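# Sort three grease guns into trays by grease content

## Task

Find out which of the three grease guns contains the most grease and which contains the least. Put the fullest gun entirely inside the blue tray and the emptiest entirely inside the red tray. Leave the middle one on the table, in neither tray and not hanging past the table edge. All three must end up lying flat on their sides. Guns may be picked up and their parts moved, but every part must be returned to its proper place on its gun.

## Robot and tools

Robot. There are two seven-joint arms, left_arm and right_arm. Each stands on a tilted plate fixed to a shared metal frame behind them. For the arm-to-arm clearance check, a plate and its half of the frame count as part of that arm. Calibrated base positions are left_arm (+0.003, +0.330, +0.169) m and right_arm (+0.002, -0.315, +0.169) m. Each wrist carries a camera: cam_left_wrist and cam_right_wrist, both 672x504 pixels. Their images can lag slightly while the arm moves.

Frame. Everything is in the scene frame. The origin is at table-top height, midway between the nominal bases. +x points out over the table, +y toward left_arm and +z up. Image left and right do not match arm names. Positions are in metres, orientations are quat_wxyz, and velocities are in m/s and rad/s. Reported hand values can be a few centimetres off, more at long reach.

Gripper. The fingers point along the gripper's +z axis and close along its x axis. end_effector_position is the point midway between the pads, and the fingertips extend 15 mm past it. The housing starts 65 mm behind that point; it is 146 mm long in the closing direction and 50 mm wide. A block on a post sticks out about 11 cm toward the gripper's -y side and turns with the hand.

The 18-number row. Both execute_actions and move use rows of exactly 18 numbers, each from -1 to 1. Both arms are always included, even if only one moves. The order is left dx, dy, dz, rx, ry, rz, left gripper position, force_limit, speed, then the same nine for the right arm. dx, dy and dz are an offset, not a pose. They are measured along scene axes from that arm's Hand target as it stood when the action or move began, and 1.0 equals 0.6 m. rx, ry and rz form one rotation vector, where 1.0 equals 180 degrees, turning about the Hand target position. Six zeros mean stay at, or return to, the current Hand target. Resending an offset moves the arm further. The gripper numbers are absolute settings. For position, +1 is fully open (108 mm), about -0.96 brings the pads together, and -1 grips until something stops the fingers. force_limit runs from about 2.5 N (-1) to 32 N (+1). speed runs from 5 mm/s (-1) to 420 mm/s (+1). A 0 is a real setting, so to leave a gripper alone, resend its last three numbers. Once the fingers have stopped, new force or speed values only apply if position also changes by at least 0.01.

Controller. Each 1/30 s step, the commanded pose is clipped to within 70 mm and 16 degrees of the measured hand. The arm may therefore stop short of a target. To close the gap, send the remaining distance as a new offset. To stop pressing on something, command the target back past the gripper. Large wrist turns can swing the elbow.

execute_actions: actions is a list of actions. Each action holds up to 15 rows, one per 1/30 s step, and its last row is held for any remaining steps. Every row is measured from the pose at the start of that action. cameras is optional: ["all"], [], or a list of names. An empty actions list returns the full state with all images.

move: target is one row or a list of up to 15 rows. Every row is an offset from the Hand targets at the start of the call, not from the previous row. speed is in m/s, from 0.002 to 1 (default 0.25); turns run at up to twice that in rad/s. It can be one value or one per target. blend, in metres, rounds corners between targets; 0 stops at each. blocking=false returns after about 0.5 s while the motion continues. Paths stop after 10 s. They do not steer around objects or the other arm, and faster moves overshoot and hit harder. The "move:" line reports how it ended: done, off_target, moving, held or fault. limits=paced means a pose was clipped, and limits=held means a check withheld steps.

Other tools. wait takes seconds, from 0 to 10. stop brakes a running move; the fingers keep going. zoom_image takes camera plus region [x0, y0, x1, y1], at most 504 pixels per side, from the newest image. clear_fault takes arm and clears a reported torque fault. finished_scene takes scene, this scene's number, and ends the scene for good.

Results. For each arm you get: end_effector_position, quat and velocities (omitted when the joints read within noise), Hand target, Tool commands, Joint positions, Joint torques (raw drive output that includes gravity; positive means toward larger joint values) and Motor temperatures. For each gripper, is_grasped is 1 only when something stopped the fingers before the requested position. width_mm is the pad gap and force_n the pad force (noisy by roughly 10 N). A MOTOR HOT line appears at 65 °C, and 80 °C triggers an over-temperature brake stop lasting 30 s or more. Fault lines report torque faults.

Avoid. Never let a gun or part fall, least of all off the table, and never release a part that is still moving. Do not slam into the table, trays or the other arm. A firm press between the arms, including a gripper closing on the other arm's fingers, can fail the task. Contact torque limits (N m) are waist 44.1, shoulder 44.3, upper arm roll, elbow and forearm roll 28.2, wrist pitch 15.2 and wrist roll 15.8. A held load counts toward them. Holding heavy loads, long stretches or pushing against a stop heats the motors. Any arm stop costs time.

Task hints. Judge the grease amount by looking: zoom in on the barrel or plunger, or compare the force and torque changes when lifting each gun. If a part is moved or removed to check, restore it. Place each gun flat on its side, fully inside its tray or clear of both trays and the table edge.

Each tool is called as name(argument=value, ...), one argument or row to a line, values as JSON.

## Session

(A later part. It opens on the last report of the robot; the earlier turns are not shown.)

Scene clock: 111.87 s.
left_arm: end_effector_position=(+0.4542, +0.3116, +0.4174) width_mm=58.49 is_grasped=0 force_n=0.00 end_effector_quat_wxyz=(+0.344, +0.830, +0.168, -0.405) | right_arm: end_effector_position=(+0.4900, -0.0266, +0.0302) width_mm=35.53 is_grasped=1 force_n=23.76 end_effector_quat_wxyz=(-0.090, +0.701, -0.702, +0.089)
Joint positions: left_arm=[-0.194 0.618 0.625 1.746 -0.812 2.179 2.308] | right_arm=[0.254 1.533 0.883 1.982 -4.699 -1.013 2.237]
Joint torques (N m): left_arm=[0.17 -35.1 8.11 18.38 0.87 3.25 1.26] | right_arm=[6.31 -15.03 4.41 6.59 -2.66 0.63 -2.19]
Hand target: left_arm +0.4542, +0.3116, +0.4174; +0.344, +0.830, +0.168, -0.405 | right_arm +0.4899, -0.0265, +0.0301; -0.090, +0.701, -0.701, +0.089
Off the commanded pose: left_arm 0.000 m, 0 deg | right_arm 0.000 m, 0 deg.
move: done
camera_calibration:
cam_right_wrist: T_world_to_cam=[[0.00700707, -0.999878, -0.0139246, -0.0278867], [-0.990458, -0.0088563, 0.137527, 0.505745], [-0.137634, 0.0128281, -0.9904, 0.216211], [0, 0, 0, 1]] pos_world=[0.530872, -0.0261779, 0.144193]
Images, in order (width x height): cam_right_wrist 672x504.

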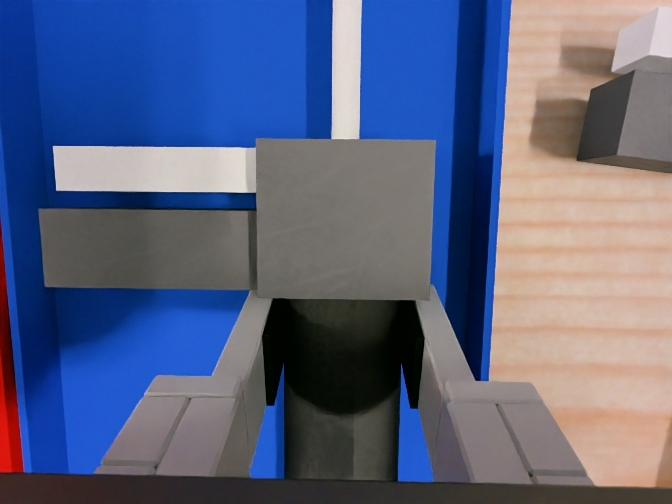

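move(
  target=[
    [0,0,0,0,0,0,0.1,0,-0.2,0,0,0,0,0,0,0.15,0.4,-0.6],
    [0.05,0,-0.05,-0.011,-0.138,-0.184,0.2,0,-0.2,0,0,0.05,0,0,0,0.15,0.4,-0.6],
    [0.148,-0.005,-0.412,-0.034,-0.413,-0.552,0.2,0,-0.2,0,0.0,0.3,0,0,0,0.15,0.4,-0.6],
  ],
  speed=[0.1,0.15,0.4],
  blend=[0,0.02,0],
  cameras=["all"],
)

Scene clock: 118.93 s.
left_arm: end_effector_position=(+0.5430, +0.3086, +0.1702) width_mm=64.00 is_grasped=0 force_n=0.00 end_effector_quat_wxyz=(+0.000, +0.706, -0.708, -0.001) | right_arm: end_effector_position=(+0.4899, -0.0265, +0.2101) width_mm=61.24 is_grasped=0 force_n=0.00 end_effector_quat_wxyz=(-0.090, +0.701, -0.701, +0.089)
Joint positions: left_arm=[-0.452 0.596 0.408 1.179 -0.204 0.623 3.978] | right_arm=[0.178 1.226 1.054 1.841 -4.518 -1.237 2.155]
Joint torques (N m): left_arm=[0.37 -25.08 0.38 13.81 -1.57 -4.78 1.39] | right_arm=[-1.07 -39.79 14.94 13.74 2.89 -3.2 -2.1]
Hand target: left_arm +0.5430, +0.3086, +0.1702; +0.000, +0.706, -0.708, -0.001 | right_arm +0.4899, -0.0265, +0.2101; -0.090, +0.701, -0.701, +0.089
Off the commanded pose: left_arm 0.000 m, 0 deg | right_arm 0.000 m, 0 deg.
move: done; blend cut to 0 m at target 2
camera_calibration:
cam_left_wrist: T_world_to_cam=[[0.00573535, -0.999739, -0.0221316, 0.313143], [-0.920211, -0.0139387, 0.391173, 0.462342], [-0.39138, 0.0181223, -0.920051, 0.486539], [0, 0, 0, 1]] pos_world=[0.614078, 0.310688, 0.273715]
cam_right_wrist: T_world_to_cam=[[0.00752394, -0.999877, -0.013792, -0.0255996], [-0.990414, -0.0093537, 0.137814, 0.480789], [-0.137926, 0.0126229, -0.990362, 0.394407], [0, 0, 0, 1]] pos_world=[0.530772, -0.0260779, 0.323993]

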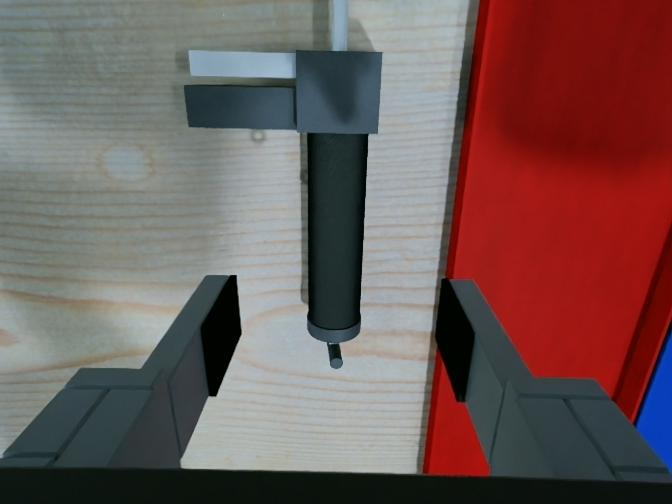

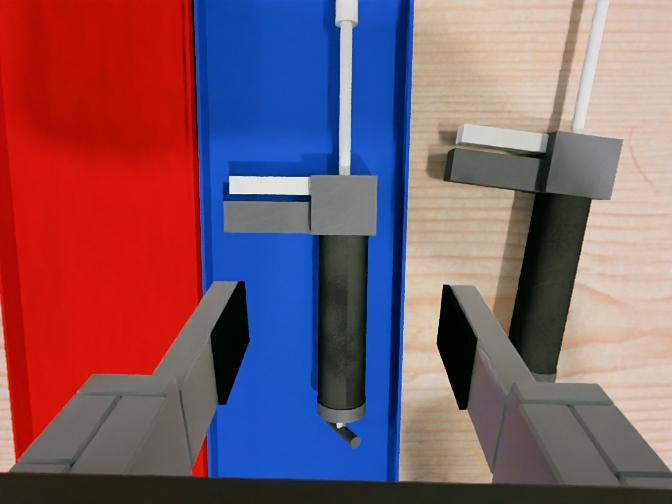

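move(
  target=[
    [0.025,0,-0.241,0,0,0,0.2,0,-0.2,-0.233,-0.373,0.233,0,0,0,0.15,0.4,-0.6],
    [0.025,0,-0.241,0,0,0,-1,0.4,-0.8,-0.233,-0.373,0.233,0,0,0,0.15,0.4,-0.6],
    [0.025,0,0,0,0,0,-1,0.4,-0.8,-0.233,-0.373,0.233,0,0,0,0.15,0.4,-0.6],
    [-0.155,-0.348,0.133,0,0,0.5,-1,0.4,-0.8,-0.233,-0.373,0.233,0,0,0,0.15,0.4,-0.6],
  ],
  speed=[0.3,0.2,0.2,0.25],
  blend=[0,0,0.02,0],
  cameras=["all"],
)

Scene clock: 126.53 s.
left_arm: end_effector_position=(+0.4500, +0.0998, +0.2500) width_mm=35.35 is_grasped=1 force_n=24.34 end_effector_quat_wxyz=(+0.000, +1.000, -0.001, -0.001) | right_arm: end_effector_position=(+0.3501, -0.2503, +0.3499) width_mm=61.25 is_grasped=0 force_n=0.00 end_effector_quat_wxyz=(-0.090, +0.701, -0.701, +0.089)
Joint positions: left_arm=[-1.193 0.472 0.717 1.09 -0.294 0.78 2.037] | right_arm=[-1.033 0.559 1.809 0.84 -4.097 -1.075 2.06]
Joint torques (N m): left_arm=[-6 -21.13 10.68 21.61 2.08 -1.83 -1.43] | right_arm=[-2.17 -3.29 12.09 10.63 -5.28 -0.79 -2.17]
Hand target: left_arm +0.4500, +0.0998, +0.2500; +0.000, +1.000, -0.001, -0.001 | right_arm +0.3501, -0.2503, +0.3499; -0.090, +0.701, -0.701, +0.089
Off the commanded pose: left_arm 0.000 m, 0 deg | right_arm 0.000 m, 0 deg.
move: done
camera_calibration:
cam_left_wrist: T_world_to_cam=[[0.999739, 0.0057331, -0.0221313, -0.44095], [0.0139381, -0.920175, 0.391258, 0.0126795], [-0.0181215, -0.391464, -0.920015, 0.400249], [0, 0, 0, 1]] pos_world=[0.447912, 0.170878, 0.353515]
cam_right_wrist: T_world_to_cam=[[0.00752348, -0.999877, -0.0137912, -0.246392], [-0.990428, -0.00935189, 0.137716, 0.321021], [-0.137828, 0.0126231, -0.990376, 0.516371], [0, 0, 0, 1]] pos_world=[0.390972, -0.249878, 0.463793]

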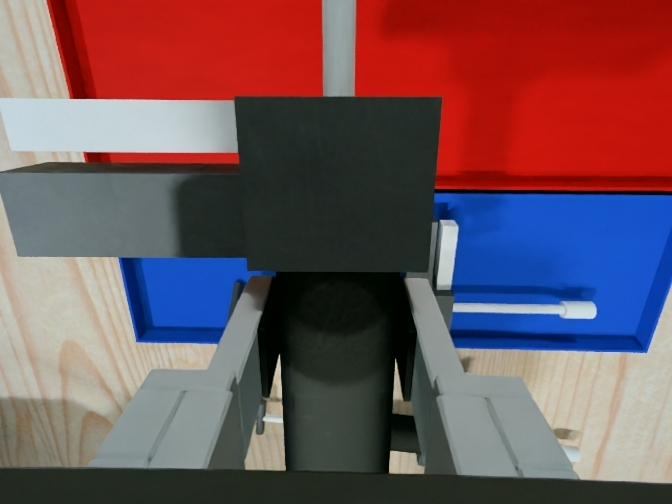

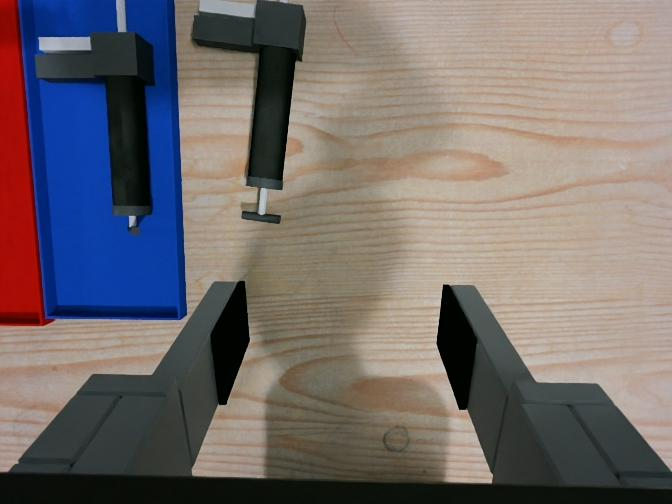

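move(
  target=[0,0,0,0,0,0,-1,0.4,-0.8,0.0,0.17,-0.133,0.487,-0.132,-0.1325,0.15,0.4,-0.6],
  speed=0.4,
  cameras=["cam_right_wrist"],
)

Scene clock: 134.17 s.
left_arm: end_effector_position=(+0.4500, +0.0998, +0.2500) width_mm=35.35 is_grasped=1 force_n=24.34 end_effector_quat_wxyz=(+0.000, +1.000, -0.001, -0.001) | right_arm: end_effector_position=(+0.3537, -0.1726, +0.2869) width_mm=61.25 is_grasped=0 force_n=0.00 end_effector_quat_wxyz=(+0.543, -0.386, +0.704, +0.247)
Joint positions: left_arm=[-1.193 0.472 0.717 1.09 -0.294 0.78 2.037] | right_arm=[-1.697 0.623 1.65 0.297 -4.142 0.507 2.116]
Joint torques (N m): left_arm=[-5.58 -21.43 9.73 21.63 2.06 -1.87 -1.42] | right_arm=[-2.78 1.16 10.57 14.11 -4.22 1.02 2.35]
Hand target: left_arm +0.4500, +0.0998, +0.2500; +0.000, +1.000, -0.001, -0.001 | right_arm +0.3537, -0.1726, +0.2869; +0.543, -0.386, +0.704, +0.247 (not the last commanded pose)
Off the commanded pose: left_arm 0.000 m, 0 deg | right_arm 0.030 m, 19 deg.
move: held (right_arm; a check stopped the path); limits=held
pose unreachable (right arm): on one or more control steps of this call, first in action 0 (counted from 0), this arm could not follow its commanded pose, so it was not sent that pose on those steps. It may still have moved: this result reports where it is.
cause: moving toward the commanded pose would bring two parts of the arm too close to each other (joints 3 (upper arm roll) to 5 (forearm roll) lie between them).
camera_calibration:
cam_right_wrist: T_world_to_cam=[[-0.10213, -0.267139, -0.958231, 0.266599], [-0.969529, 0.242352, 0.0357703, 0.39931], [0.222673, 0.932685, -0.283751, 0.282132], [0, 0, 0, 1]] pos_world=[0.351547, -0.288695, 0.321235]
Images, in order (width x height): cam_right_wrist 672x504.

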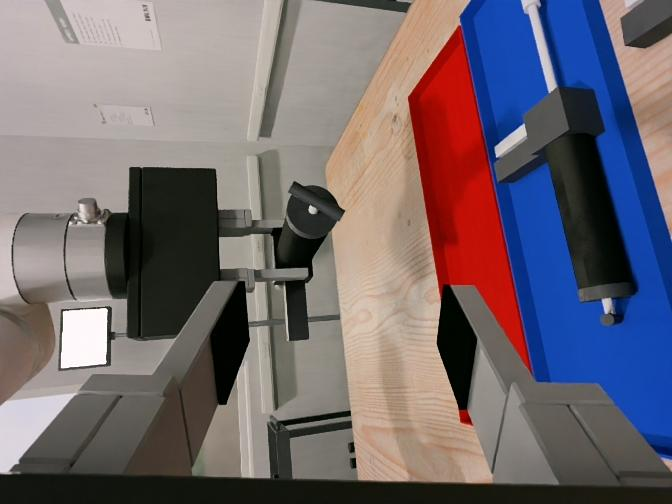

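move(
  target=[0.25,0.084,0.05,0,0,0,-1,0.4,-0.8,0.3155,0.191,0.092,0.067,0.1556,-0.0735,0.15,0.4,-0.6],
  speed=0.3,
  cameras=["cam_right_wrist"],
)

Scene clock: 136.47 s.
left_arm: end_effector_position=(+0.6000, +0.1502, +0.2800) width_mm=35.35 is_grasped=1 force_n=24.35 end_effector_quat_wxyz=(+0.000, +1.000, -0.001, -0.001) | right_arm: end_effector_position=(+0.5430, -0.0580, +0.3421) width_mm=61.25 is_grasped=0 force_n=0.00 end_effector_quat_wxyz=(+0.418, -0.173, +0.824, +0.340)
Joint positions: left_arm=[-0.819 0.771 0.669 1.684 -0.392 1.079 2.245] | right_arm=[-0.586 0.589 1.092 1.109 -3.798 0.145 2.734]
Joint torques (N m): left_arm=[-0.68 -31.73 9.09 23.04 -1.42 -1.79 0.59] | right_arm=[6.35 -17.38 9.62 21.14 4.07 0.66 -2.18]
Hand target: left_arm +0.6000, +0.1502, +0.2800; +0.000, +1.000, -0.001, -0.001 | right_arm +0.5430, -0.0580, +0.3421; +0.418, -0.173, +0.824, +0.340
Off the commanded pose: left_arm 0.000 m, 0 deg | right_arm 0.000 m, 0 deg.
move: done
camera_calibration:
cam_right_wrist: T_world_to_cam=[[-0.579261, 0.00589422, -0.815121, 0.595432], [-0.751062, 0.384776, 0.53652, 0.271421], [0.316801, 0.922991, -0.218459, 0.0747038], [0, 0, 0, 1]] pos_world=[0.525099, -0.176897, 0.356046]
Images, in order (width x height): cam_right_wrist 672x504.

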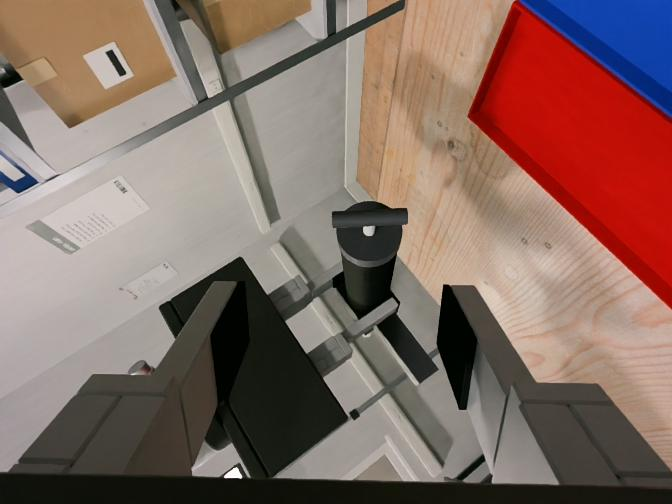

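move(
  target=[
    [0,0,0,0,0,0,-1,0.4,-0.8,0.04,0.0625,-0.06,0,0,0,0.15,0.4,-0.6],
    [0,0,0,0,0,0,-1,0.4,-0.8,0.081,0.1135,-0.0897,0,0,0,0.15,0.4,-0.6],
  ],
  speed=0.15,
  blend=0.01,
  cameras=["cam_right_wrist"],
)

Scene clock: 138.13 s.
left_arm: end_effector_position=(+0.6000, +0.1502, +0.2800) width_mm=35.35 is_grasped=1 force_n=24.35 end_effector_quat_wxyz=(+0.000, +1.000, -0.001, -0.001) | right_arm: end_effector_position=(+0.5916, +0.0101, +0.2883) width_mm=61.25 is_grasped=0 force_n=0.00 end_effector_quat_wxyz=(+0.418, -0.173, +0.824, +0.340)
Joint positions: left_arm=[-0.819 0.771 0.669 1.684 -0.392 1.079 2.245] | right_arm=[-0.205 0.821 0.804 1.423 -3.667 0.151 2.562]
Joint torques (N m): left_arm=[-0.5 -31.86 13.64 23 -1.28 -1.9 -0.59] | right_arm=[6.65 -23.8 10.46 20.48 4.48 0.57 -2.14]
Hand target: left_arm +0.6000, +0.1502, +0.2800; +0.000, +1.000, -0.001, -0.001 | right_arm +0.5916, +0.0101, +0.2883; +0.418, -0.173, +0.824, +0.340
Off the commanded pose: left_arm 0.000 m, 0 deg | right_arm 0.000 m, 0 deg.
move: done
camera_calibration:
cam_right_wrist: T_world_to_cam=[[-0.579157, 0.00583946, -0.815195, 0.579286], [-0.751142, 0.384778, 0.536406, 0.310665], [0.316801, 0.922991, -0.21846, -0.015301], [0, 0, 0, 1]] pos_world=[0.573699, -0.108797, 0.302246]
Images, in order (width x height): cam_right_wrist 672x504.

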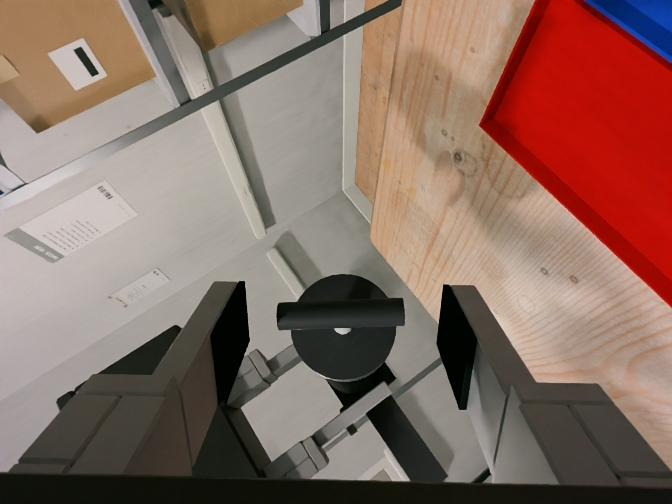

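move(
  target=[
    [0,0,0,0,0,0,-1,0.4,-0.8,0.0055,-0.0023,-0.004,0,0,0,0.15,0.4,-0.6],
    [0,0,0,0,0,0,-1,0.4,-0.8,0.0055,-0.0023,-0.004,0,0,0,-1,0,-0.85],
    [0,0,0,0,0,0,-1,0.4,-0.8,0.0045,-0.0353,-0.0017,0,0,0,-1,0,-0.85],
  ],
  speed=0.06,
  cameras=["cam_right_wrist"],
)

move(
  target=[0,0,0,0,0,0,-1,0.4,-0.8,-0.0005,-0.0165,0.0012,0,0,0,-1,0,-0.85],
  speed=0.06,
)

move(
  target=[0,0,0,0,0,0,-1,0.4,-0.8,-0.0005,-0.0165,0.0012,0,0,0,-1,0,-0.85],
  speed=0.06,
  cameras=["cam_right_wrist"],
)

Scene clock: 141.13 s.
left_arm: end_effector_position=(+0.6000, +0.1502, +0.2800) width_mm=35.35 is_grasped=1 force_n=23.85 end_effector_quat_wxyz=(+0.000, +1.000, -0.001, -0.001) | right_arm: end_effector_position=(+0.5943, -0.0111, +0.2874) width_mm=39.29 is_grasped=1 force_n=21.43 end_effector_quat_wxyz=(+0.419, -0.174, +0.824, +0.340)
Joint positions: left_arm=[-0.819 0.771 0.67 1.684 -0.392 1.079 2.245] | right_arm=[-0.286 0.828 0.855 1.395 -3.73 0.14 2.581]
Joint torques (N m): left_arm=[-1.44 -32.71 15.14 22.86 -0.73 -3.74 -0.61] | right_arm=[-1.48 -24.33 14.63 9.67 -3.73 -0.19 2.31]
Hand target: left_arm +0.6000, +0.1502, +0.2800; +0.000, +1.000, -0.001, -0.001 | right_arm +0.5943, -0.0111, +0.2873; +0.418, -0.173, +0.824, +0.340
Off the commanded pose: left_arm 0.000 m, 0 deg | right_arm 0.000 m, 0 deg.
move: done
camera_calibration:
cam_right_wrist: T_world_to_cam=[[-0.578972, 0.00580645, -0.815327, 0.580169], [-0.751234, 0.384885, 0.5362, 0.321463], [0.316921, 0.922946, -0.218476, 0.00314447], [0, 0, 0, 1]] pos_world=[0.576399, -0.129997, 0.301346]
Images, in order (width x height): cam_right_wrist 672x504.

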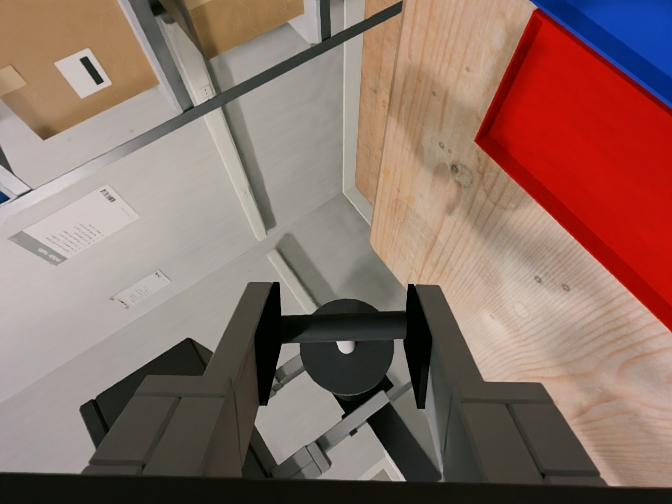

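Scene clock: 141.93 s.
left_arm: end_effector_position=(+0.6000, +0.1502, +0.2800) width_mm=35.35 is_grasped=1 force_n=23.80 end_effector_quat_wxyz=(+0.000, +1.000, -0.001, -0.001) | right_arm: end_effector_position=(+0.5940, -0.0210, +0.2881) width_mm=39.29 is_grasped=1 force_n=21.46 end_effector_quat_wxyz=(+0.419, -0.174, +0.824, +0.340)
Joint positions: left_arm=[-0.819 0.771 0.67 1.684 -0.392 1.079 2.245] | right_arm=[-0.325 0.826 0.88 1.377 -3.756 0.135 2.589]
Joint torques (N m): left_arm=[-1.86 -33.2 15.45 22.58 -0.87 -4.68 -0.52] | right_arm=[-1.69 -29.08 15.19 9.12 -3.87 -0.29 2.16]
Hand target: left_arm +0.6000, +0.1502, +0.2800; +0.000, +1.000, -0.001, -0.001 | right_arm +0.5940, -0.0210, +0.2880; +0.418, -0.173, +0.824, +0.340
Off the commanded pose: left_arm 0.000 m, 0 deg | right_arm 0.000 m, 0 deg.
move: done

Scene clock: 142.73 s.
left_arm: end_effector_position=(+0.6000, +0.1502, +0.2800) width_mm=35.35 is_grasped=1 force_n=23.81 end_effector_quat_wxyz=(+0.000, +1.000, -0.001, -0.001) | right_arm: end_effector_position=(+0.5937, -0.0309, +0.2888) width_mm=39.29 is_grasped=1 force_n=21.46 end_effector_quat_wxyz=(+0.419, -0.174, +0.824, +0.340)
Joint positions: left_arm=[-0.819 0.771 0.67 1.684 -0.392 1.079 2.245] | right_arm=[-0.365 0.826 0.906 1.36 -3.782 0.129 2.597]
Joint torques (N m): left_arm=[-2.36 -33.66 15.68 22.45 -0.71 -4.99 -0.44] | right_arm=[-1.25 -22.46 15.11 8.97 -4.01 -0.24 2.26]
Hand target: left_arm +0.6000, +0.1502, +0.2800; +0.000, +1.000, -0.001, -0.001 | right_arm +0.5937, -0.0309, +0.2887; +0.418, -0.173, +0.824, +0.340
Off the commanded pose: left_arm 0.000 m, 0 deg | right_arm 0.000 m, 0 deg.
move: done
camera_calibration:
cam_right_wrist: T_world_to_cam=[[-0.578972, 0.00580645, -0.815327, 0.58116], [-0.751234, 0.384885, 0.5362, 0.327828], [0.316921, 0.922946, -0.218476, 0.0219367], [0, 0, 0, 1]] pos_world=[0.575799, -0.149797, 0.302846]
Images, in order (width x height): cam_right_wrist 672x504.

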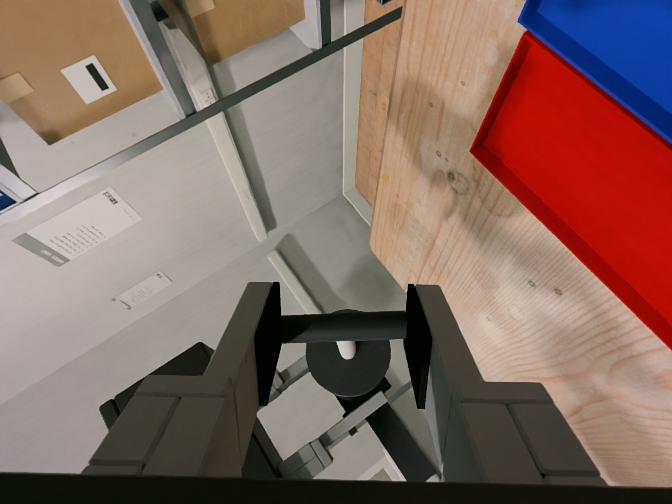

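move(
  target=[0,0,0,0,0,0,-1,0.4,-0.8,-0.0005,-0.0165,0.0012,0,0,0,-1,0,-0.85],
  speed=0.06,
)

move(
  target=[0,0,0,0,0,0,-1,0.4,-0.8,-0.0005,-0.0165,0.0012,0,0,0,-1,0,-0.85],
  speed=0.06,
)

move(
  target=[0,0,0,0,0,0,-1,0.4,-0.8,-0.0005,-0.0165,0.0012,0,0,0,-1,0,-0.85],
  speed=0.06,
  cameras=["cam_right_wrist"],
)

Scene clock: 143.80 s.
left_arm: end_effector_position=(+0.6000, +0.1502, +0.2800) width_mm=35.35 is_grasped=1 force_n=23.87 end_effector_quat_wxyz=(+0.000, +1.000, -0.001, -0.001) | right_arm: end_effector_position=(+0.5934, -0.0408, +0.2894) width_mm=39.29 is_grasped=1 force_n=21.48 end_effector_quat_wxyz=(+0.418, -0.173, +0.824, +0.340)
Joint positions: left_arm=[-0.819 0.771 0.67 1.684 -0.392 1.079 2.245] | right_arm=[-0.406 0.828 0.933 1.343 -3.809 0.122 2.606]
Joint torques (N m): left_arm=[-2.73 -34.61 15.75 22.09 -0.76 -5.04 -0.43] | right_arm=[-1.21 -21.04 15.61 8.56 -4.12 -0.3 2.27]
Hand target: left_arm +0.6000, +0.1502, +0.2800; +0.000, +1.000, -0.001, -0.001 | right_arm +0.5934, -0.0408, +0.2894; +0.418, -0.173, +0.824, +0.340
Off the commanded pose: left_arm 0.000 m, 0 deg | right_arm 0.000 m, 0 deg.
move: done

Scene clock: 144.60 s.
left_arm: end_effector_position=(+0.6000, +0.1502, +0.2800) width_mm=35.35 is_grasped=1 force_n=23.95 end_effector_quat_wxyz=(+0.000, +1.000, -0.001, -0.001) | right_arm: end_effector_position=(+0.5931, -0.0507, +0.2902) width_mm=39.29 is_grasped=1 force_n=21.49 end_effector_quat_wxyz=(+0.418, -0.173, +0.824, +0.340)
Joint positions: left_arm=[-0.819 0.771 0.67 1.684 -0.392 1.079 2.245] | right_arm=[-0.446 0.831 0.96 1.327 -3.837 0.113 2.614]
Joint torques (N m): left_arm=[-3.06 -34.92 15.91 21.99 -0.69 -5 -0.37] | right_arm=[-1.19 -20.77 15.49 8.14 -3.92 -0.34 2.3]
Hand target: left_arm +0.6000, +0.1502, +0.2800; +0.000, +1.000, -0.001, -0.001 | right_arm +0.5931, -0.0507, +0.2902; +0.418, -0.173, +0.824, +0.340
Off the commanded pose: left_arm 0.000 m, 0 deg | right_arm 0.000 m, 0 deg.
move: done

Scene clock: 145.40 s.
left_arm: end_effector_position=(+0.6000, +0.1502, +0.2800) width_mm=35.35 is_grasped=1 force_n=24.06 end_effector_quat_wxyz=(+0.000, +1.000, -0.001, -0.001) | right_arm: end_effector_position=(+0.5928, -0.0606, +0.2909) width_mm=39.29 is_grasped=1 force_n=21.50 end_effector_quat_wxyz=(+0.418, -0.173, +0.824, +0.340)
Joint positions: left_arm=[-0.819 0.771 0.67 1.684 -0.392 1.079 2.245] | right_arm=[-0.487 0.836 0.988 1.313 -3.865 0.104 2.622]
Joint torques (N m): left_arm=[-3.51 -35.52 15.81 21.76 -0.73 -5.03 -0.32] | right_arm=[-1.26 -20.26 15.79 7.99 -4.04 -0.4 2.14]
Hand target: left_arm +0.6000, +0.1502, +0.2800; +0.000, +1.000, -0.001, -0.001 | right_arm +0.5928, -0.0606, +0.2909; +0.418, -0.173, +0.824, +0.340
Off the commanded pose: left_arm 0.000 m, 0 deg | right_arm 0.000 m, 0 deg.
move: done
camera_calibration:
cam_right_wrist: T_world_to_cam=[[-0.579157, 0.00583946, -0.815195, 0.582514], [-0.751142, 0.384778, 0.536406, 0.337376], [0.316801, 0.922991, -0.21846, 0.0501423], [0, 0, 0, 1]] pos_world=[0.574899, -0.179497, 0.304846]
Images, in order (width x height): cam_right_wrist 672x504.

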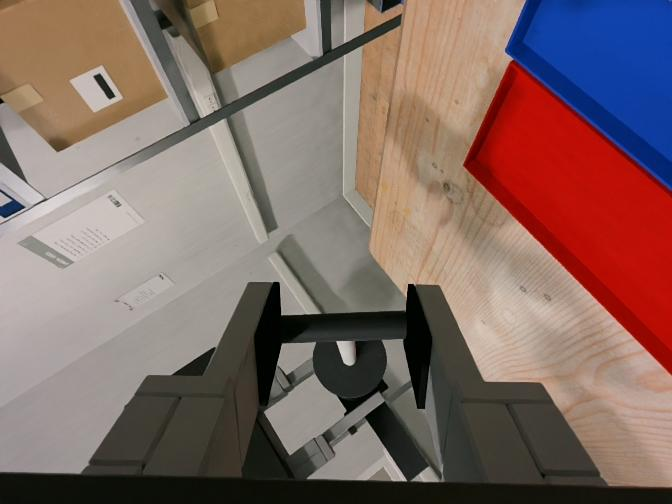

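move(
  target=[0,0,0,0,0,0,-1,0.4,-0.8,0.0035,0.1155,-0.0083,0,0,0,-1,0,-0.85],
  speed=0.1,
  cameras=["cam_right_wrist"],
)

move(
  target=[0,0,0,0,0,0,-1,0.4,-0.8,0,0.004,0,0,0,0,-1,0,-0.85],
  speed=0.06,
  cameras=["cam_right_wrist"],
)

Scene clock: 146.93 s.
left_arm: end_effector_position=(+0.6000, +0.1502, +0.2800) width_mm=35.35 is_grasped=1 force_n=23.97 end_effector_quat_wxyz=(+0.000, +1.000, -0.001, -0.001) | right_arm: end_effector_position=(+0.5948, +0.0087, +0.2857) width_mm=39.29 is_grasped=1 force_n=21.61 end_effector_quat_wxyz=(+0.418, -0.173, +0.824, +0.341)
Joint positions: left_arm=[-0.819 0.771 0.67 1.684 -0.392 1.079 2.245] | right_arm=[-0.213 0.839 0.812 1.437 -3.672 0.143 2.551]
Joint torques (N m): left_arm=[-5.79 -35.44 9.04 21.63 -1.2 -4.82 -0.08] | right_arm=[7.47 -34.97 10.65 20.07 4.2 2.97 -2.25]
Hand target: left_arm +0.6000, +0.1502, +0.2800; +0.000, +1.000, -0.001, -0.001 | right_arm +0.5949, +0.0087, +0.2859; +0.418, -0.173, +0.824, +0.340
Off the commanded pose: left_arm 0.000 m, 0 deg | right_arm 0.000 m, 0 deg.
move: done
camera_calibration:
cam_right_wrist: T_world_to_cam=[[-0.579446, 0.00592827, -0.814989, 0.579224], [-0.750957, 0.384705, 0.536718, 0.31474], [0.316712, 0.923021, -0.218464, -0.0155131], [0, 0, 0, 1]] pos_world=[0.576898, -0.110197, 0.299746]
Images, in order (width x height): cam_right_wrist 672x504.

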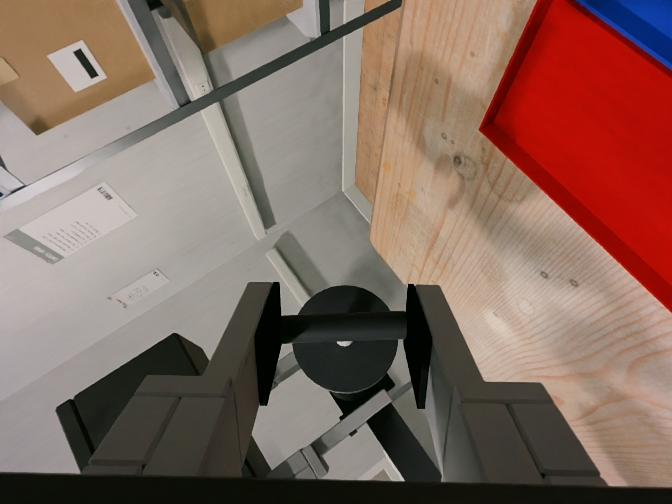

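Scene clock: 147.63 s.
left_arm: end_effector_position=(+0.6001, +0.1503, +0.2800) width_mm=35.35 is_grasped=1 force_n=24.15 end_effector_quat_wxyz=(+0.000, +1.000, -0.001, -0.001) | right_arm: end_effector_position=(+0.5950, +0.0109, +0.2859) width_mm=39.29 is_grasped=1 force_n=21.81 end_effector_quat_wxyz=(+0.419, -0.173, +0.824, +0.340)
Joint positions: left_arm=[-0.819 0.771 0.67 1.684 -0.392 1.079 2.245] | right_arm=[-0.204 0.839 0.806 1.442 -3.666 0.144 2.55]
Joint torques (N m): left_arm=[-10.65 -34.54 -2 24.31 -2.08 -4.56 0.44] | right_arm=[14.54 -21.67 18.32 17.58 5.06 4.7 -2.2]
Hand target: left_arm +0.6000, +0.1502, +0.2800; +0.000, +1.000, -0.001, -0.001 | right_arm +0.5949, +0.0111, +0.2859; +0.418, -0.173, +0.824, +0.340
Off the commanded pose: left_arm 0.000 m, 0 deg | right_arm 0.000 m, 0 deg.
move: done
camera_calibration:
cam_right_wrist: T_world_to_cam=[[-0.579108, 0.0059146, -0.81523, 0.579366], [-0.751057, 0.385071, 0.536316, 0.314155], [0.317093, 0.922868, -0.218555, -0.017772], [0, 0, 0, 1]] pos_world=[0.577099, -0.107998, 0.299946]
Images, in order (width x height): cam_right_wrist 672x504.

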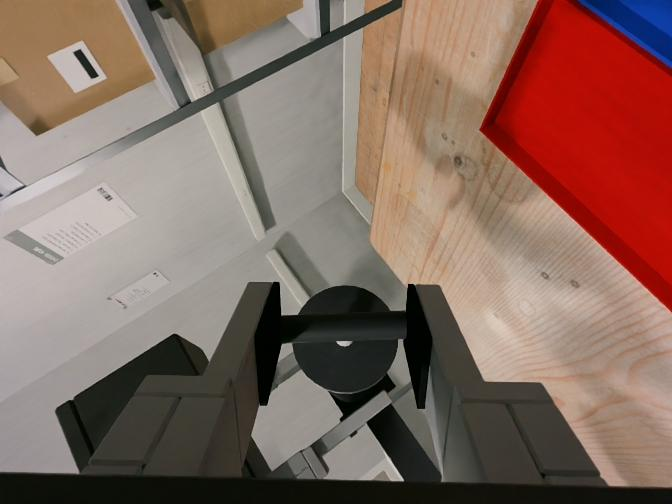

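move(
  target=[
    [0,0,0,0,0,0,-1,0.4,-0.8,0,0,0,0,0,0,0.1,0.2,-0.6],
    [0,0,0,0,0,0,-1,0.4,-0.8,-0.114,-0.141,0.083,0,0,0,0.1,0.2,-0.6],
    [-0.25,0.25,0.083,0,0,-0.5,-1,0.4,-0.8,-0.24,-0.218,0.0235,-0.2085,-0.012,0.1375,0.1,0.2,-0.6],
    [-0.25,0.25,0.083,0,0,-0.5,-1,0.4,-0.8,-0.175,-0.0627,-0.2265,-0.417,-0.024,0.275,0.1,0.2,-0.6],
  ],
  speed=0.3,
  blend=[0,0.01,0.02,0],
  cameras=["all"],
)

Scene clock: 154.03 s.
left_arm: end_effector_position=(+0.4500, +0.3002, +0.3298) width_mm=35.35 is_grasped=1 force_n=23.83 end_effector_quat_wxyz=(+0.000, +0.706, -0.708, -0.001) | right_arm: end_effector_position=(+0.4899, -0.0265, +0.1500) width_mm=58.50 is_grasped=0 force_n=0.00 end_effector_quat_wxyz=(-0.089, +0.701, -0.702, +0.088)
Joint positions: left_arm=[-0.846 -0.011 0.703 0.907 0.143 0.915 3.691] | right_arm=[0.221 1.269 0.918 1.841 -4.51 -1.107 2.191]
Joint torques (N m): left_arm=[0.54 -21.83 -0.62 19.26 2.02 -2.79 1.34] | right_arm=[7.11 -28.79 13.98 14.64 2.9 -3.24 -2.04]
Hand target: left_arm +0.4500, +0.3002, +0.3298; +0.000, +0.706, -0.708, -0.001 | right_arm +0.4899, -0.0265, +0.1500; -0.089, +0.701, -0.702, +0.088
Off the commanded pose: left_arm 0.000 m, 0 deg | right_arm 0.000 m, 0 deg.
move: done
camera_calibration:
cam_left_wrist: T_world_to_cam=[[0.00573535, -0.999739, -0.0221316, 0.308811], [-0.920211, -0.0139387, 0.391173, 0.314214], [-0.39138, 0.0181223, -0.920051, 0.597133], [0, 0, 0, 1]] pos_world=[0.521078, 0.302288, 0.433315]
cam_right_wrist: T_world_to_cam=[[0.00734101, -0.999882, -0.013481, -0.0264172], [-0.990178, -0.00915079, 0.139516, 0.488711], [-0.139623, 0.0123244, -0.990128, 0.335645], [0, 0, 0, 1]] pos_world=[0.530968, -0.0260786, 0.263792]

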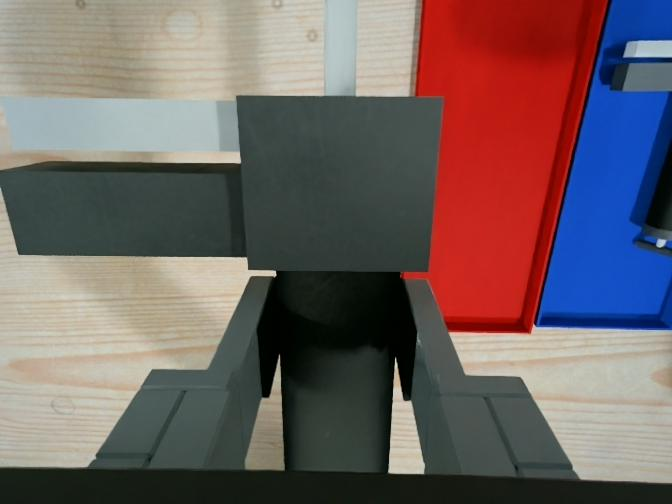

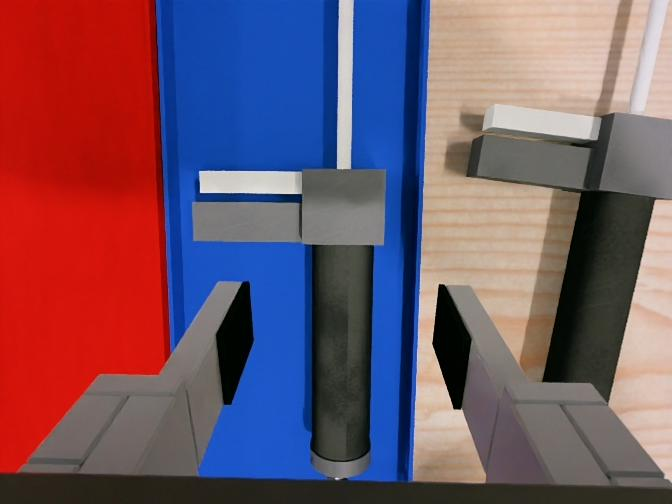

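move(
  target=[
    [0,0,0,0,0,0,-1,0.4,-0.8,0,0,-0.199,0,0,0,0.1,0.2,-0.6],
    [0,0,0,0,0,0,-1,0.4,-0.8,0,0,-0.199,0,0,0,-1,0.4,-0.8],
    [0,0,0,0,0,0,-1,0.4,-0.8,0,0,0,0,0,0,-1,0.4,-0.8],
    [0,0,0,0,0,0,-1,0.4,-0.8,0.108,-0.5375,-0.05,0,0,0,-1,0.4,-0.8],
    [0,0,0,0,0,0,-1,0.4,-0.8,0.108,-0.5375,-0.204,0,0,0,-1,0.4,-0.8],
  ],
  speed=[0.2,0.2,0.2,0.3,0.12],
  blend=[0,0,0.02,0.02,0],
  cameras=["cam_right_wrist"],
)

move(
  target=[
    [0,0,0,0,0,0,-1,0.4,-0.8,0,0,-0.002,0,0,0,0.15,0.4,-0.6],
    [0.067,-0.545,-0.1,0,0,0,-1,0.4,-0.8,-0.05,0,0.35,0,0,0,0.15,0.4,-0.6],
  ],
  speed=0.3,
  cameras=["all"],
)

Scene clock: 159.40 s.
left_arm: end_effector_position=(+0.4500, +0.3002, +0.3298) width_mm=35.35 is_grasped=1 force_n=23.83 end_effector_quat_wxyz=(+0.000, +0.706, -0.708, -0.001) | right_arm: end_effector_position=(+0.5548, -0.3491, +0.0278) width_mm=35.39 is_grasped=1 force_n=31.28 end_effector_quat_wxyz=(-0.089, +0.701, -0.702, +0.088)
Joint positions: left_arm=[-0.846 -0.011 0.703 0.907 0.143 0.915 3.691] | right_arm=[-0.443 1.265 0.765 1.624 -4.628 -0.739 1.793]
Joint torques (N m): left_arm=[0.94 -21.8 -0.73 19.34 2.02 -3.99 1.34] | right_arm=[6.04 -20.12 6.67 12.97 -5.69 0.85 0.95]
Hand target: left_arm +0.4500, +0.3002, +0.3298; +0.000, +0.706, -0.708, -0.001 | right_arm +0.5547, -0.3490, +0.0276; -0.089, +0.701, -0.702, +0.088
Off the commanded pose: left_arm 0.000 m, 0 deg | right_arm 0.000 m, 0 deg.
move: done
camera_calibration:
cam_right_wrist: T_world_to_cam=[[0.00705919, -0.999886, -0.0133411, -0.350855], [-0.990221, -0.00884862, 0.139228, 0.56723], [-0.13933, 0.0122278, -0.99017, 0.227585], [0, 0, 0, 1]] pos_world=[0.595869, -0.348579, 0.141692]
Images, in order (width x height): cam_right_wrist 672x504.

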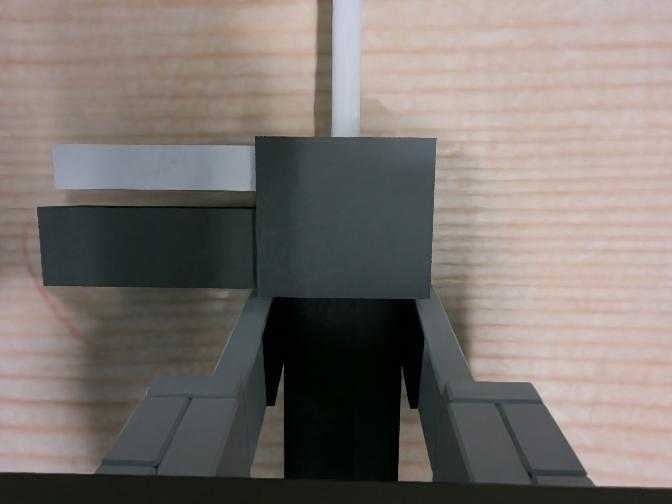

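Scene clock: 161.93 s.
left_arm: end_effector_position=(+0.4902, -0.0268, +0.2698) width_mm=35.35 is_grasped=1 force_n=23.84 end_effector_quat_wxyz=(+0.000, +0.706, -0.708, -0.001) | right_arm: end_effector_position=(+0.5247, -0.3490, +0.2376) width_mm=61.24 is_grasped=0 force_n=0.00 end_effector_quat_wxyz=(-0.089, +0.701, -0.702, +0.088)
Joint positions: left_arm=[-0.984 0.708 0.409 1.604 -0.199 0.997 3.375] | right_arm=[-0.643 0.847 1.061 1.404 -4.283 -0.956 1.626]
Joint torques (N m): left_arm=[-0.21 -32.72 2.54 23.77 -1.45 -2.07 -1.45] | right_arm=[-1.37 -33.2 14.81 16.94 3.17 -2.89 -2.12]
Hand target: left_arm +0.4902, -0.0268, +0.2698; +0.000, +0.706, -0.708, -0.001 | right_arm +0.5247, -0.3490, +0.2376; -0.089, +0.701, -0.702, +0.088
Off the commanded pose: left_arm 0.000 m, 0 deg | right_arm 0.000 m, 0 deg.
move: done
camera_calibration:
cam_left_wrist: T_world_to_cam=[[0.00573535, -0.999739, -0.0221316, -0.0196621], [-0.920211, -0.0139387, 0.391173, 0.370119], [-0.39138, 0.0181223, -0.920051, 0.56359], [0, 0, 0, 1]] pos_world=[0.561278, -0.0247115, 0.373315]
cam_right_wrist: T_world_to_cam=[[0.00733906, -0.999882, -0.0134807, -0.347953], [-0.990178, -0.00914882, 0.139516, 0.507997], [-0.139623, 0.0123244, -0.990128, 0.431214], [0, 0, 0, 1]] pos_world=[0.565768, -0.348579, 0.351392]

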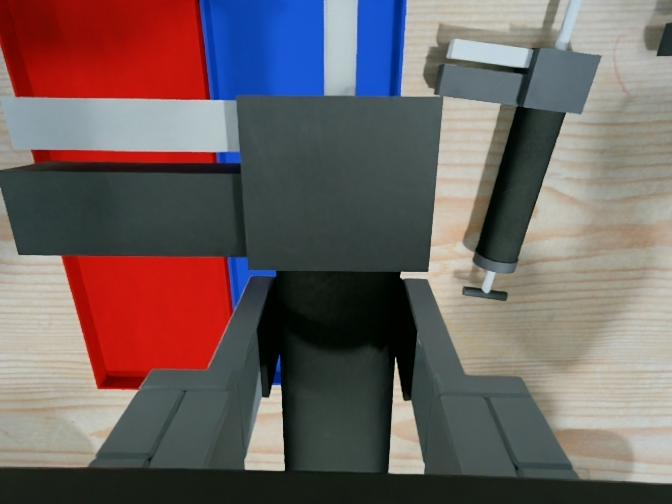

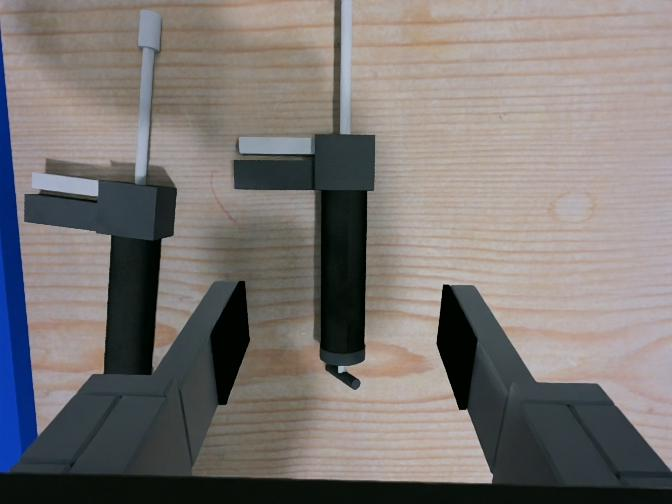

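move(
  target=[0,0,-0.375,0,0,0,-1,0.4,-0.8,0,0,0,0,0.081,0,0.15,0.4,-0.6],
  speed=0.15,
  cameras=["cam_left_wrist"],
)

Scene clock: 164.27 s.
left_arm: end_effector_position=(+0.4903, -0.0269, +0.0448) width_mm=35.35 is_grasped=1 force_n=23.85 end_effector_quat_wxyz=(+0.000, +0.706, -0.708, -0.001) | right_arm: end_effector_position=(+0.5247, -0.3490, +0.2376) width_mm=61.24 is_grasped=0 force_n=0.00 end_effector_quat_wxyz=(+0.001, +0.707, -0.707, -0.001)
Joint positions: left_arm=[-0.878 1.149 0.3 1.68 -0.314 0.63 3.439] | right_arm=[-0.486 1.08 1.053 1.837 -4.172 -1.312 1.383]
Joint torques (N m): left_arm=[-0.17 -36.61 3.24 19.92 -1.55 -3.73 -0.81] | right_arm=[6.91 -27.26 10.22 14.74 3.86 -3.36 -2.15]
Hand target: left_arm +0.4902, -0.0268, +0.0448; +0.000, +0.706, -0.708, -0.001 | right_arm +0.5247, -0.3490, +0.2376; +0.001, +0.707, -0.707, -0.001
Off the commanded pose: left_arm 0.000 m, 0 deg | right_arm 0.000 m, 0 deg.
move: done
camera_calibration:
cam_left_wrist: T_world_to_cam=[[0.00550375, -0.999745, -0.0219203, -0.0246412], [-0.9203, -0.0136389, 0.390976, 0.45818], [-0.391175, 0.0180214, -0.92014, 0.356568], [0, 0, 0, 1]] pos_world=[0.561279, -0.0248117, 0.148415]
Images, in order (width x height): cam_left_wrist 672x504.

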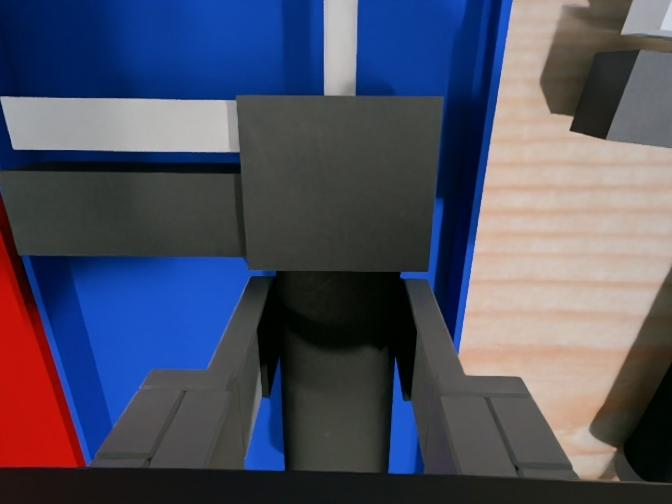

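move(
  target=[
    [0,0,-0.0225,0,0,0,-1,0.4,-0.8,0,0,0,0,0,0,0.15,0.4,-0.6],
    [0,0,-0.0225,0,0,0,0.15,0.4,-0.6,0,0,0,0,0,0,0.15,0.4,-0.6],
    [0,0,0.2,0,0,0,0.15,0.4,-0.6,0,0,0,0,0,0,0.15,0.4,-0.6],
    [-0.067,0.545,0.5,0,0,0.5,0.15,0.4,-0.6,0,0,0,0,0,0,0.15,0.4,-0.6],
    [-0.067,0.545,0.5,0,0,0.99,0.15,0.4,-0.6,-0.041,0.2835,-0.146,0,0,-0.035,0.15,0.4,-0.6],
  ],
  speed=[0.08,0.1,0.2,0.4,0.4],
  blend=[0,0,0.02,0.02,0],
  cameras=["all"],
)

Scene clock: 171.10 s.
left_arm: end_effector_position=(+0.4500, +0.3002, +0.3448) width_mm=61.25 is_grasped=0 force_n=0.00 end_effector_quat_wxyz=(+0.001, +0.719, +0.695, +0.000) | right_arm: end_effector_position=(+0.5001, -0.1789, +0.1500) width_mm=61.24 is_grasped=0 force_n=0.00 end_effector_quat_wxyz=(+0.000, -0.667, +0.745, +0.001)
Joint positions: left_arm=[-1.05 -0.049 0.896 0.928 0.175 0.96 0.556] | right_arm=[-0.124 1.232 0.94 1.834 -4.245 -1.177 1.853]
Joint torques (N m): left_arm=[0.95 -16.06 -7.78 16.66 2.01 -4.54 -1.34] | right_arm=[6.97 -27.84 10.04 13.88 -3.05 -3.54 2.32]
Hand target: left_arm +0.4500, +0.3002, +0.3448; +0.001, +0.719, +0.695, +0.000 | right_arm +0.5001, -0.1789, +0.1500; -0.001, -0.667, +0.745, +0.001
Off the commanded pose: left_arm 0.000 m, 0 deg | right_arm 0.000 m, 0 deg.
move: done
camera_calibration:
cam_left_wrist: T_world_to_cam=[[0.0257045, 0.999424, -0.0221777, -0.299884], [0.920206, -0.0149873, 0.391148, -0.519532], [0.39059, -0.0304623, -0.920061, 0.273625], [0, 0, 0, 1]] pos_world=[0.37891, 0.30026, 0.448315]
cam_right_wrist: T_world_to_cam=[[-0.106032, -0.994248, -0.0150842, -0.120891], [-0.918669, 0.0921437, 0.384132, 0.443162], [-0.380533, 0.0545876, -0.923155, 0.457011], [0, 0, 0, 1]] pos_world=[0.568209, -0.185977, 0.249836]

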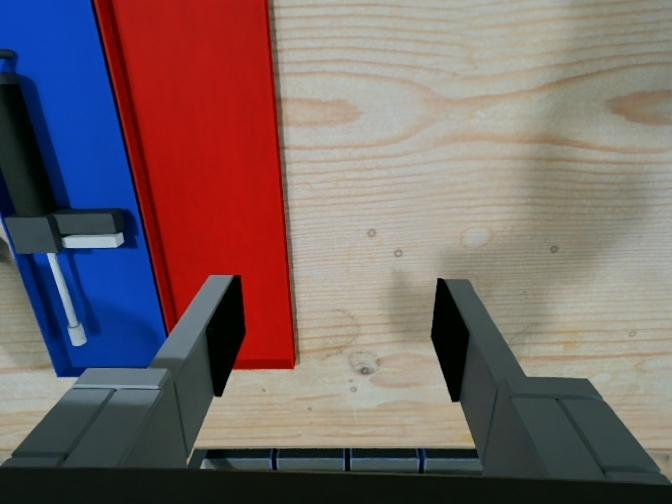

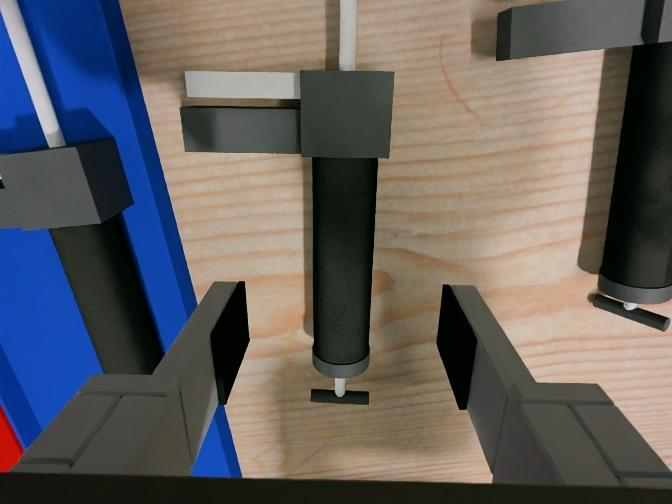

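move(
  target=[
    [0,0,0,0,0,0,0.15,0.4,-0.6,0,0,-0.2075,0,0,0,0.15,0.4,-0.6],
    [0,0,0,0,0,0,0.15,0.4,-0.6,0,0,-0.2075,0,0,0,-1,0.4,-0.8],
    [0,0,0,0,0,0,0.15,0.4,-0.6,0,0,0,0,0,0,-1,0.4,-0.8],
    [0.003,-0.25,0,-0.197,-0.191,-0.4615,0.15,0.4,-0.6,-0.083,0.13,0.167,0,0,-0.465,-1,0.4,-0.8],
  ],
  speed=[0.2,0.2,0.2,0.25],
  blend=[0,0,0.02,0],
  cameras=["cam_left_wrist"],
)

Scene clock: 178.13 s.
left_arm: end_effector_position=(+0.4518, +0.1502, +0.3448) width_mm=61.25 is_grasped=0 force_n=0.00 end_effector_quat_wxyz=(+0.382, +0.924, +0.000, +0.000) | right_arm: end_effector_position=(+0.4503, -0.1010, +0.2502) width_mm=35.41 is_grasped=1 force_n=30.81 end_effector_quat_wxyz=(+0.000, +0.000, +1.000, +0.001)
Joint positions: left_arm=[-1.919 -0.492 1.666 0.837 -0.29 0.632 2.382] | right_arm=[0.111 0.949 0.783 1.774 -3.916 -1.182 3.369]
Joint torques (N m): left_arm=[-5.11 4.63 -14.32 17.21 2 -0.4 1.34] | right_arm=[7.08 -41.05 8.42 10.45 3.82 -2.62 2.32]
Hand target: left_arm +0.4518, +0.1502, +0.3448; +0.382, +0.924, +0.000, +0.000 | right_arm +0.4503, -0.1009, +0.2502; +0.001, +0.000, +1.000, +0.001
Off the commanded pose: left_arm 0.000 m, 0 deg | right_arm 0.000 m, 0 deg.
move: done
camera_calibration:
cam_left_wrist: T_world_to_cam=[[0.999749, -0.00818858, -0.0208519, -0.439278], [0.0162445, -0.375968, 0.92649, -0.245414], [-0.0154263, -0.926596, -0.375741, 0.398745], [0, 0, 0, 1]] pos_world=[0.449306, 0.273611, 0.368038]
Images, in order (width x height): cam_left_wrist 672x504.

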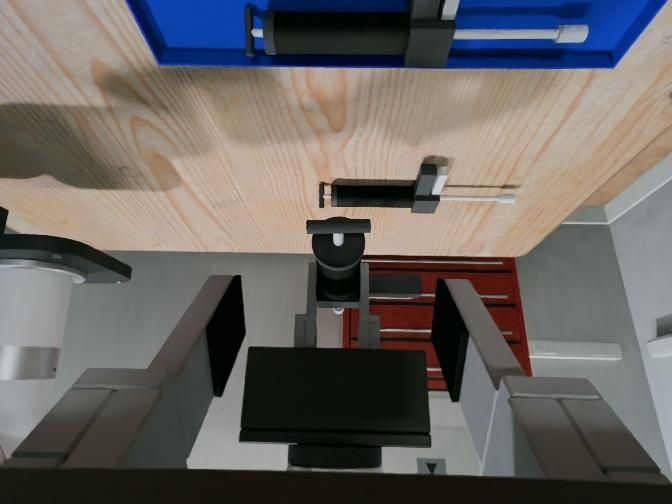

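move(
  target=[-0.007,-0.119,-0.086,0,0,0,0.15,0.4,-0.6,0,0,0,0,0,0,-1,0.4,-0.8],
  speed=0.2,
  cameras=["cam_left_wrist"],
)

Scene clock: 179.47 s.
left_arm: end_effector_position=(+0.4476, +0.0788, +0.2932) width_mm=61.25 is_grasped=0 force_n=0.00 end_effector_quat_wxyz=(+0.382, +0.924, +0.000, +0.000) | right_arm: end_effector_position=(+0.4503, -0.1009, +0.2502) width_mm=35.41 is_grasped=1 force_n=30.81 end_effector_quat_wxyz=(+0.001, +0.000, +1.000, +0.001)
Joint positions: left_arm=[-2.317 -0.597 1.93 0.835 -0.247 0.39 2.319] | right_arm=[0.111 0.949 0.783 1.774 -3.916 -1.182 3.369]
Joint torques (N m): left_arm=[-5.29 10.57 -16.5 15.27 2.44 -3.78 -1.41] | right_arm=[6.95 -40.95 8.96 10.61 3.09 -1.76 2.25]
Hand target: left_arm +0.4476, +0.0788, +0.2932; +0.382, +0.924, +0.000, +0.000 | right_arm +0.4503, -0.1009, +0.2502; +0.001, +0.000, +1.000, +0.001
Off the commanded pose: left_arm 0.000 m, 0 deg | right_arm 0.000 m, 0 deg.
move: done
camera_calibration:
cam_left_wrist: T_world_to_cam=[[0.999749, -0.00831901, -0.0207958, -0.436731], [0.0161435, -0.375969, 0.926492, -0.224338], [-0.0155261, -0.926595, -0.37574, 0.313177], [0, 0, 0, 1]] pos_world=[0.445106, 0.202211, 0.316438]
Images, in order (width x height): cam_left_wrist 672x504.

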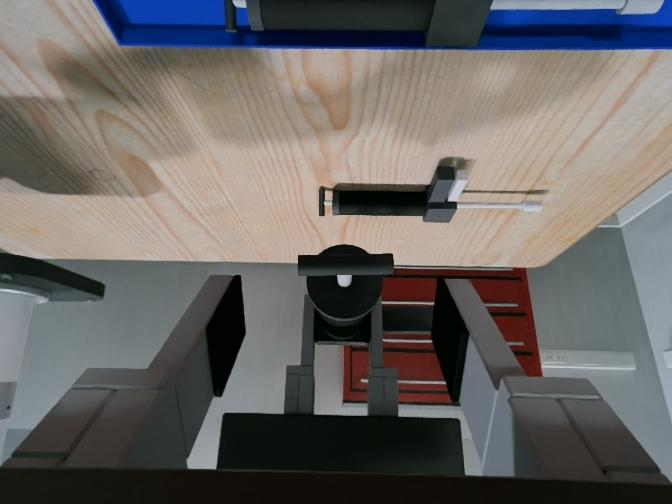

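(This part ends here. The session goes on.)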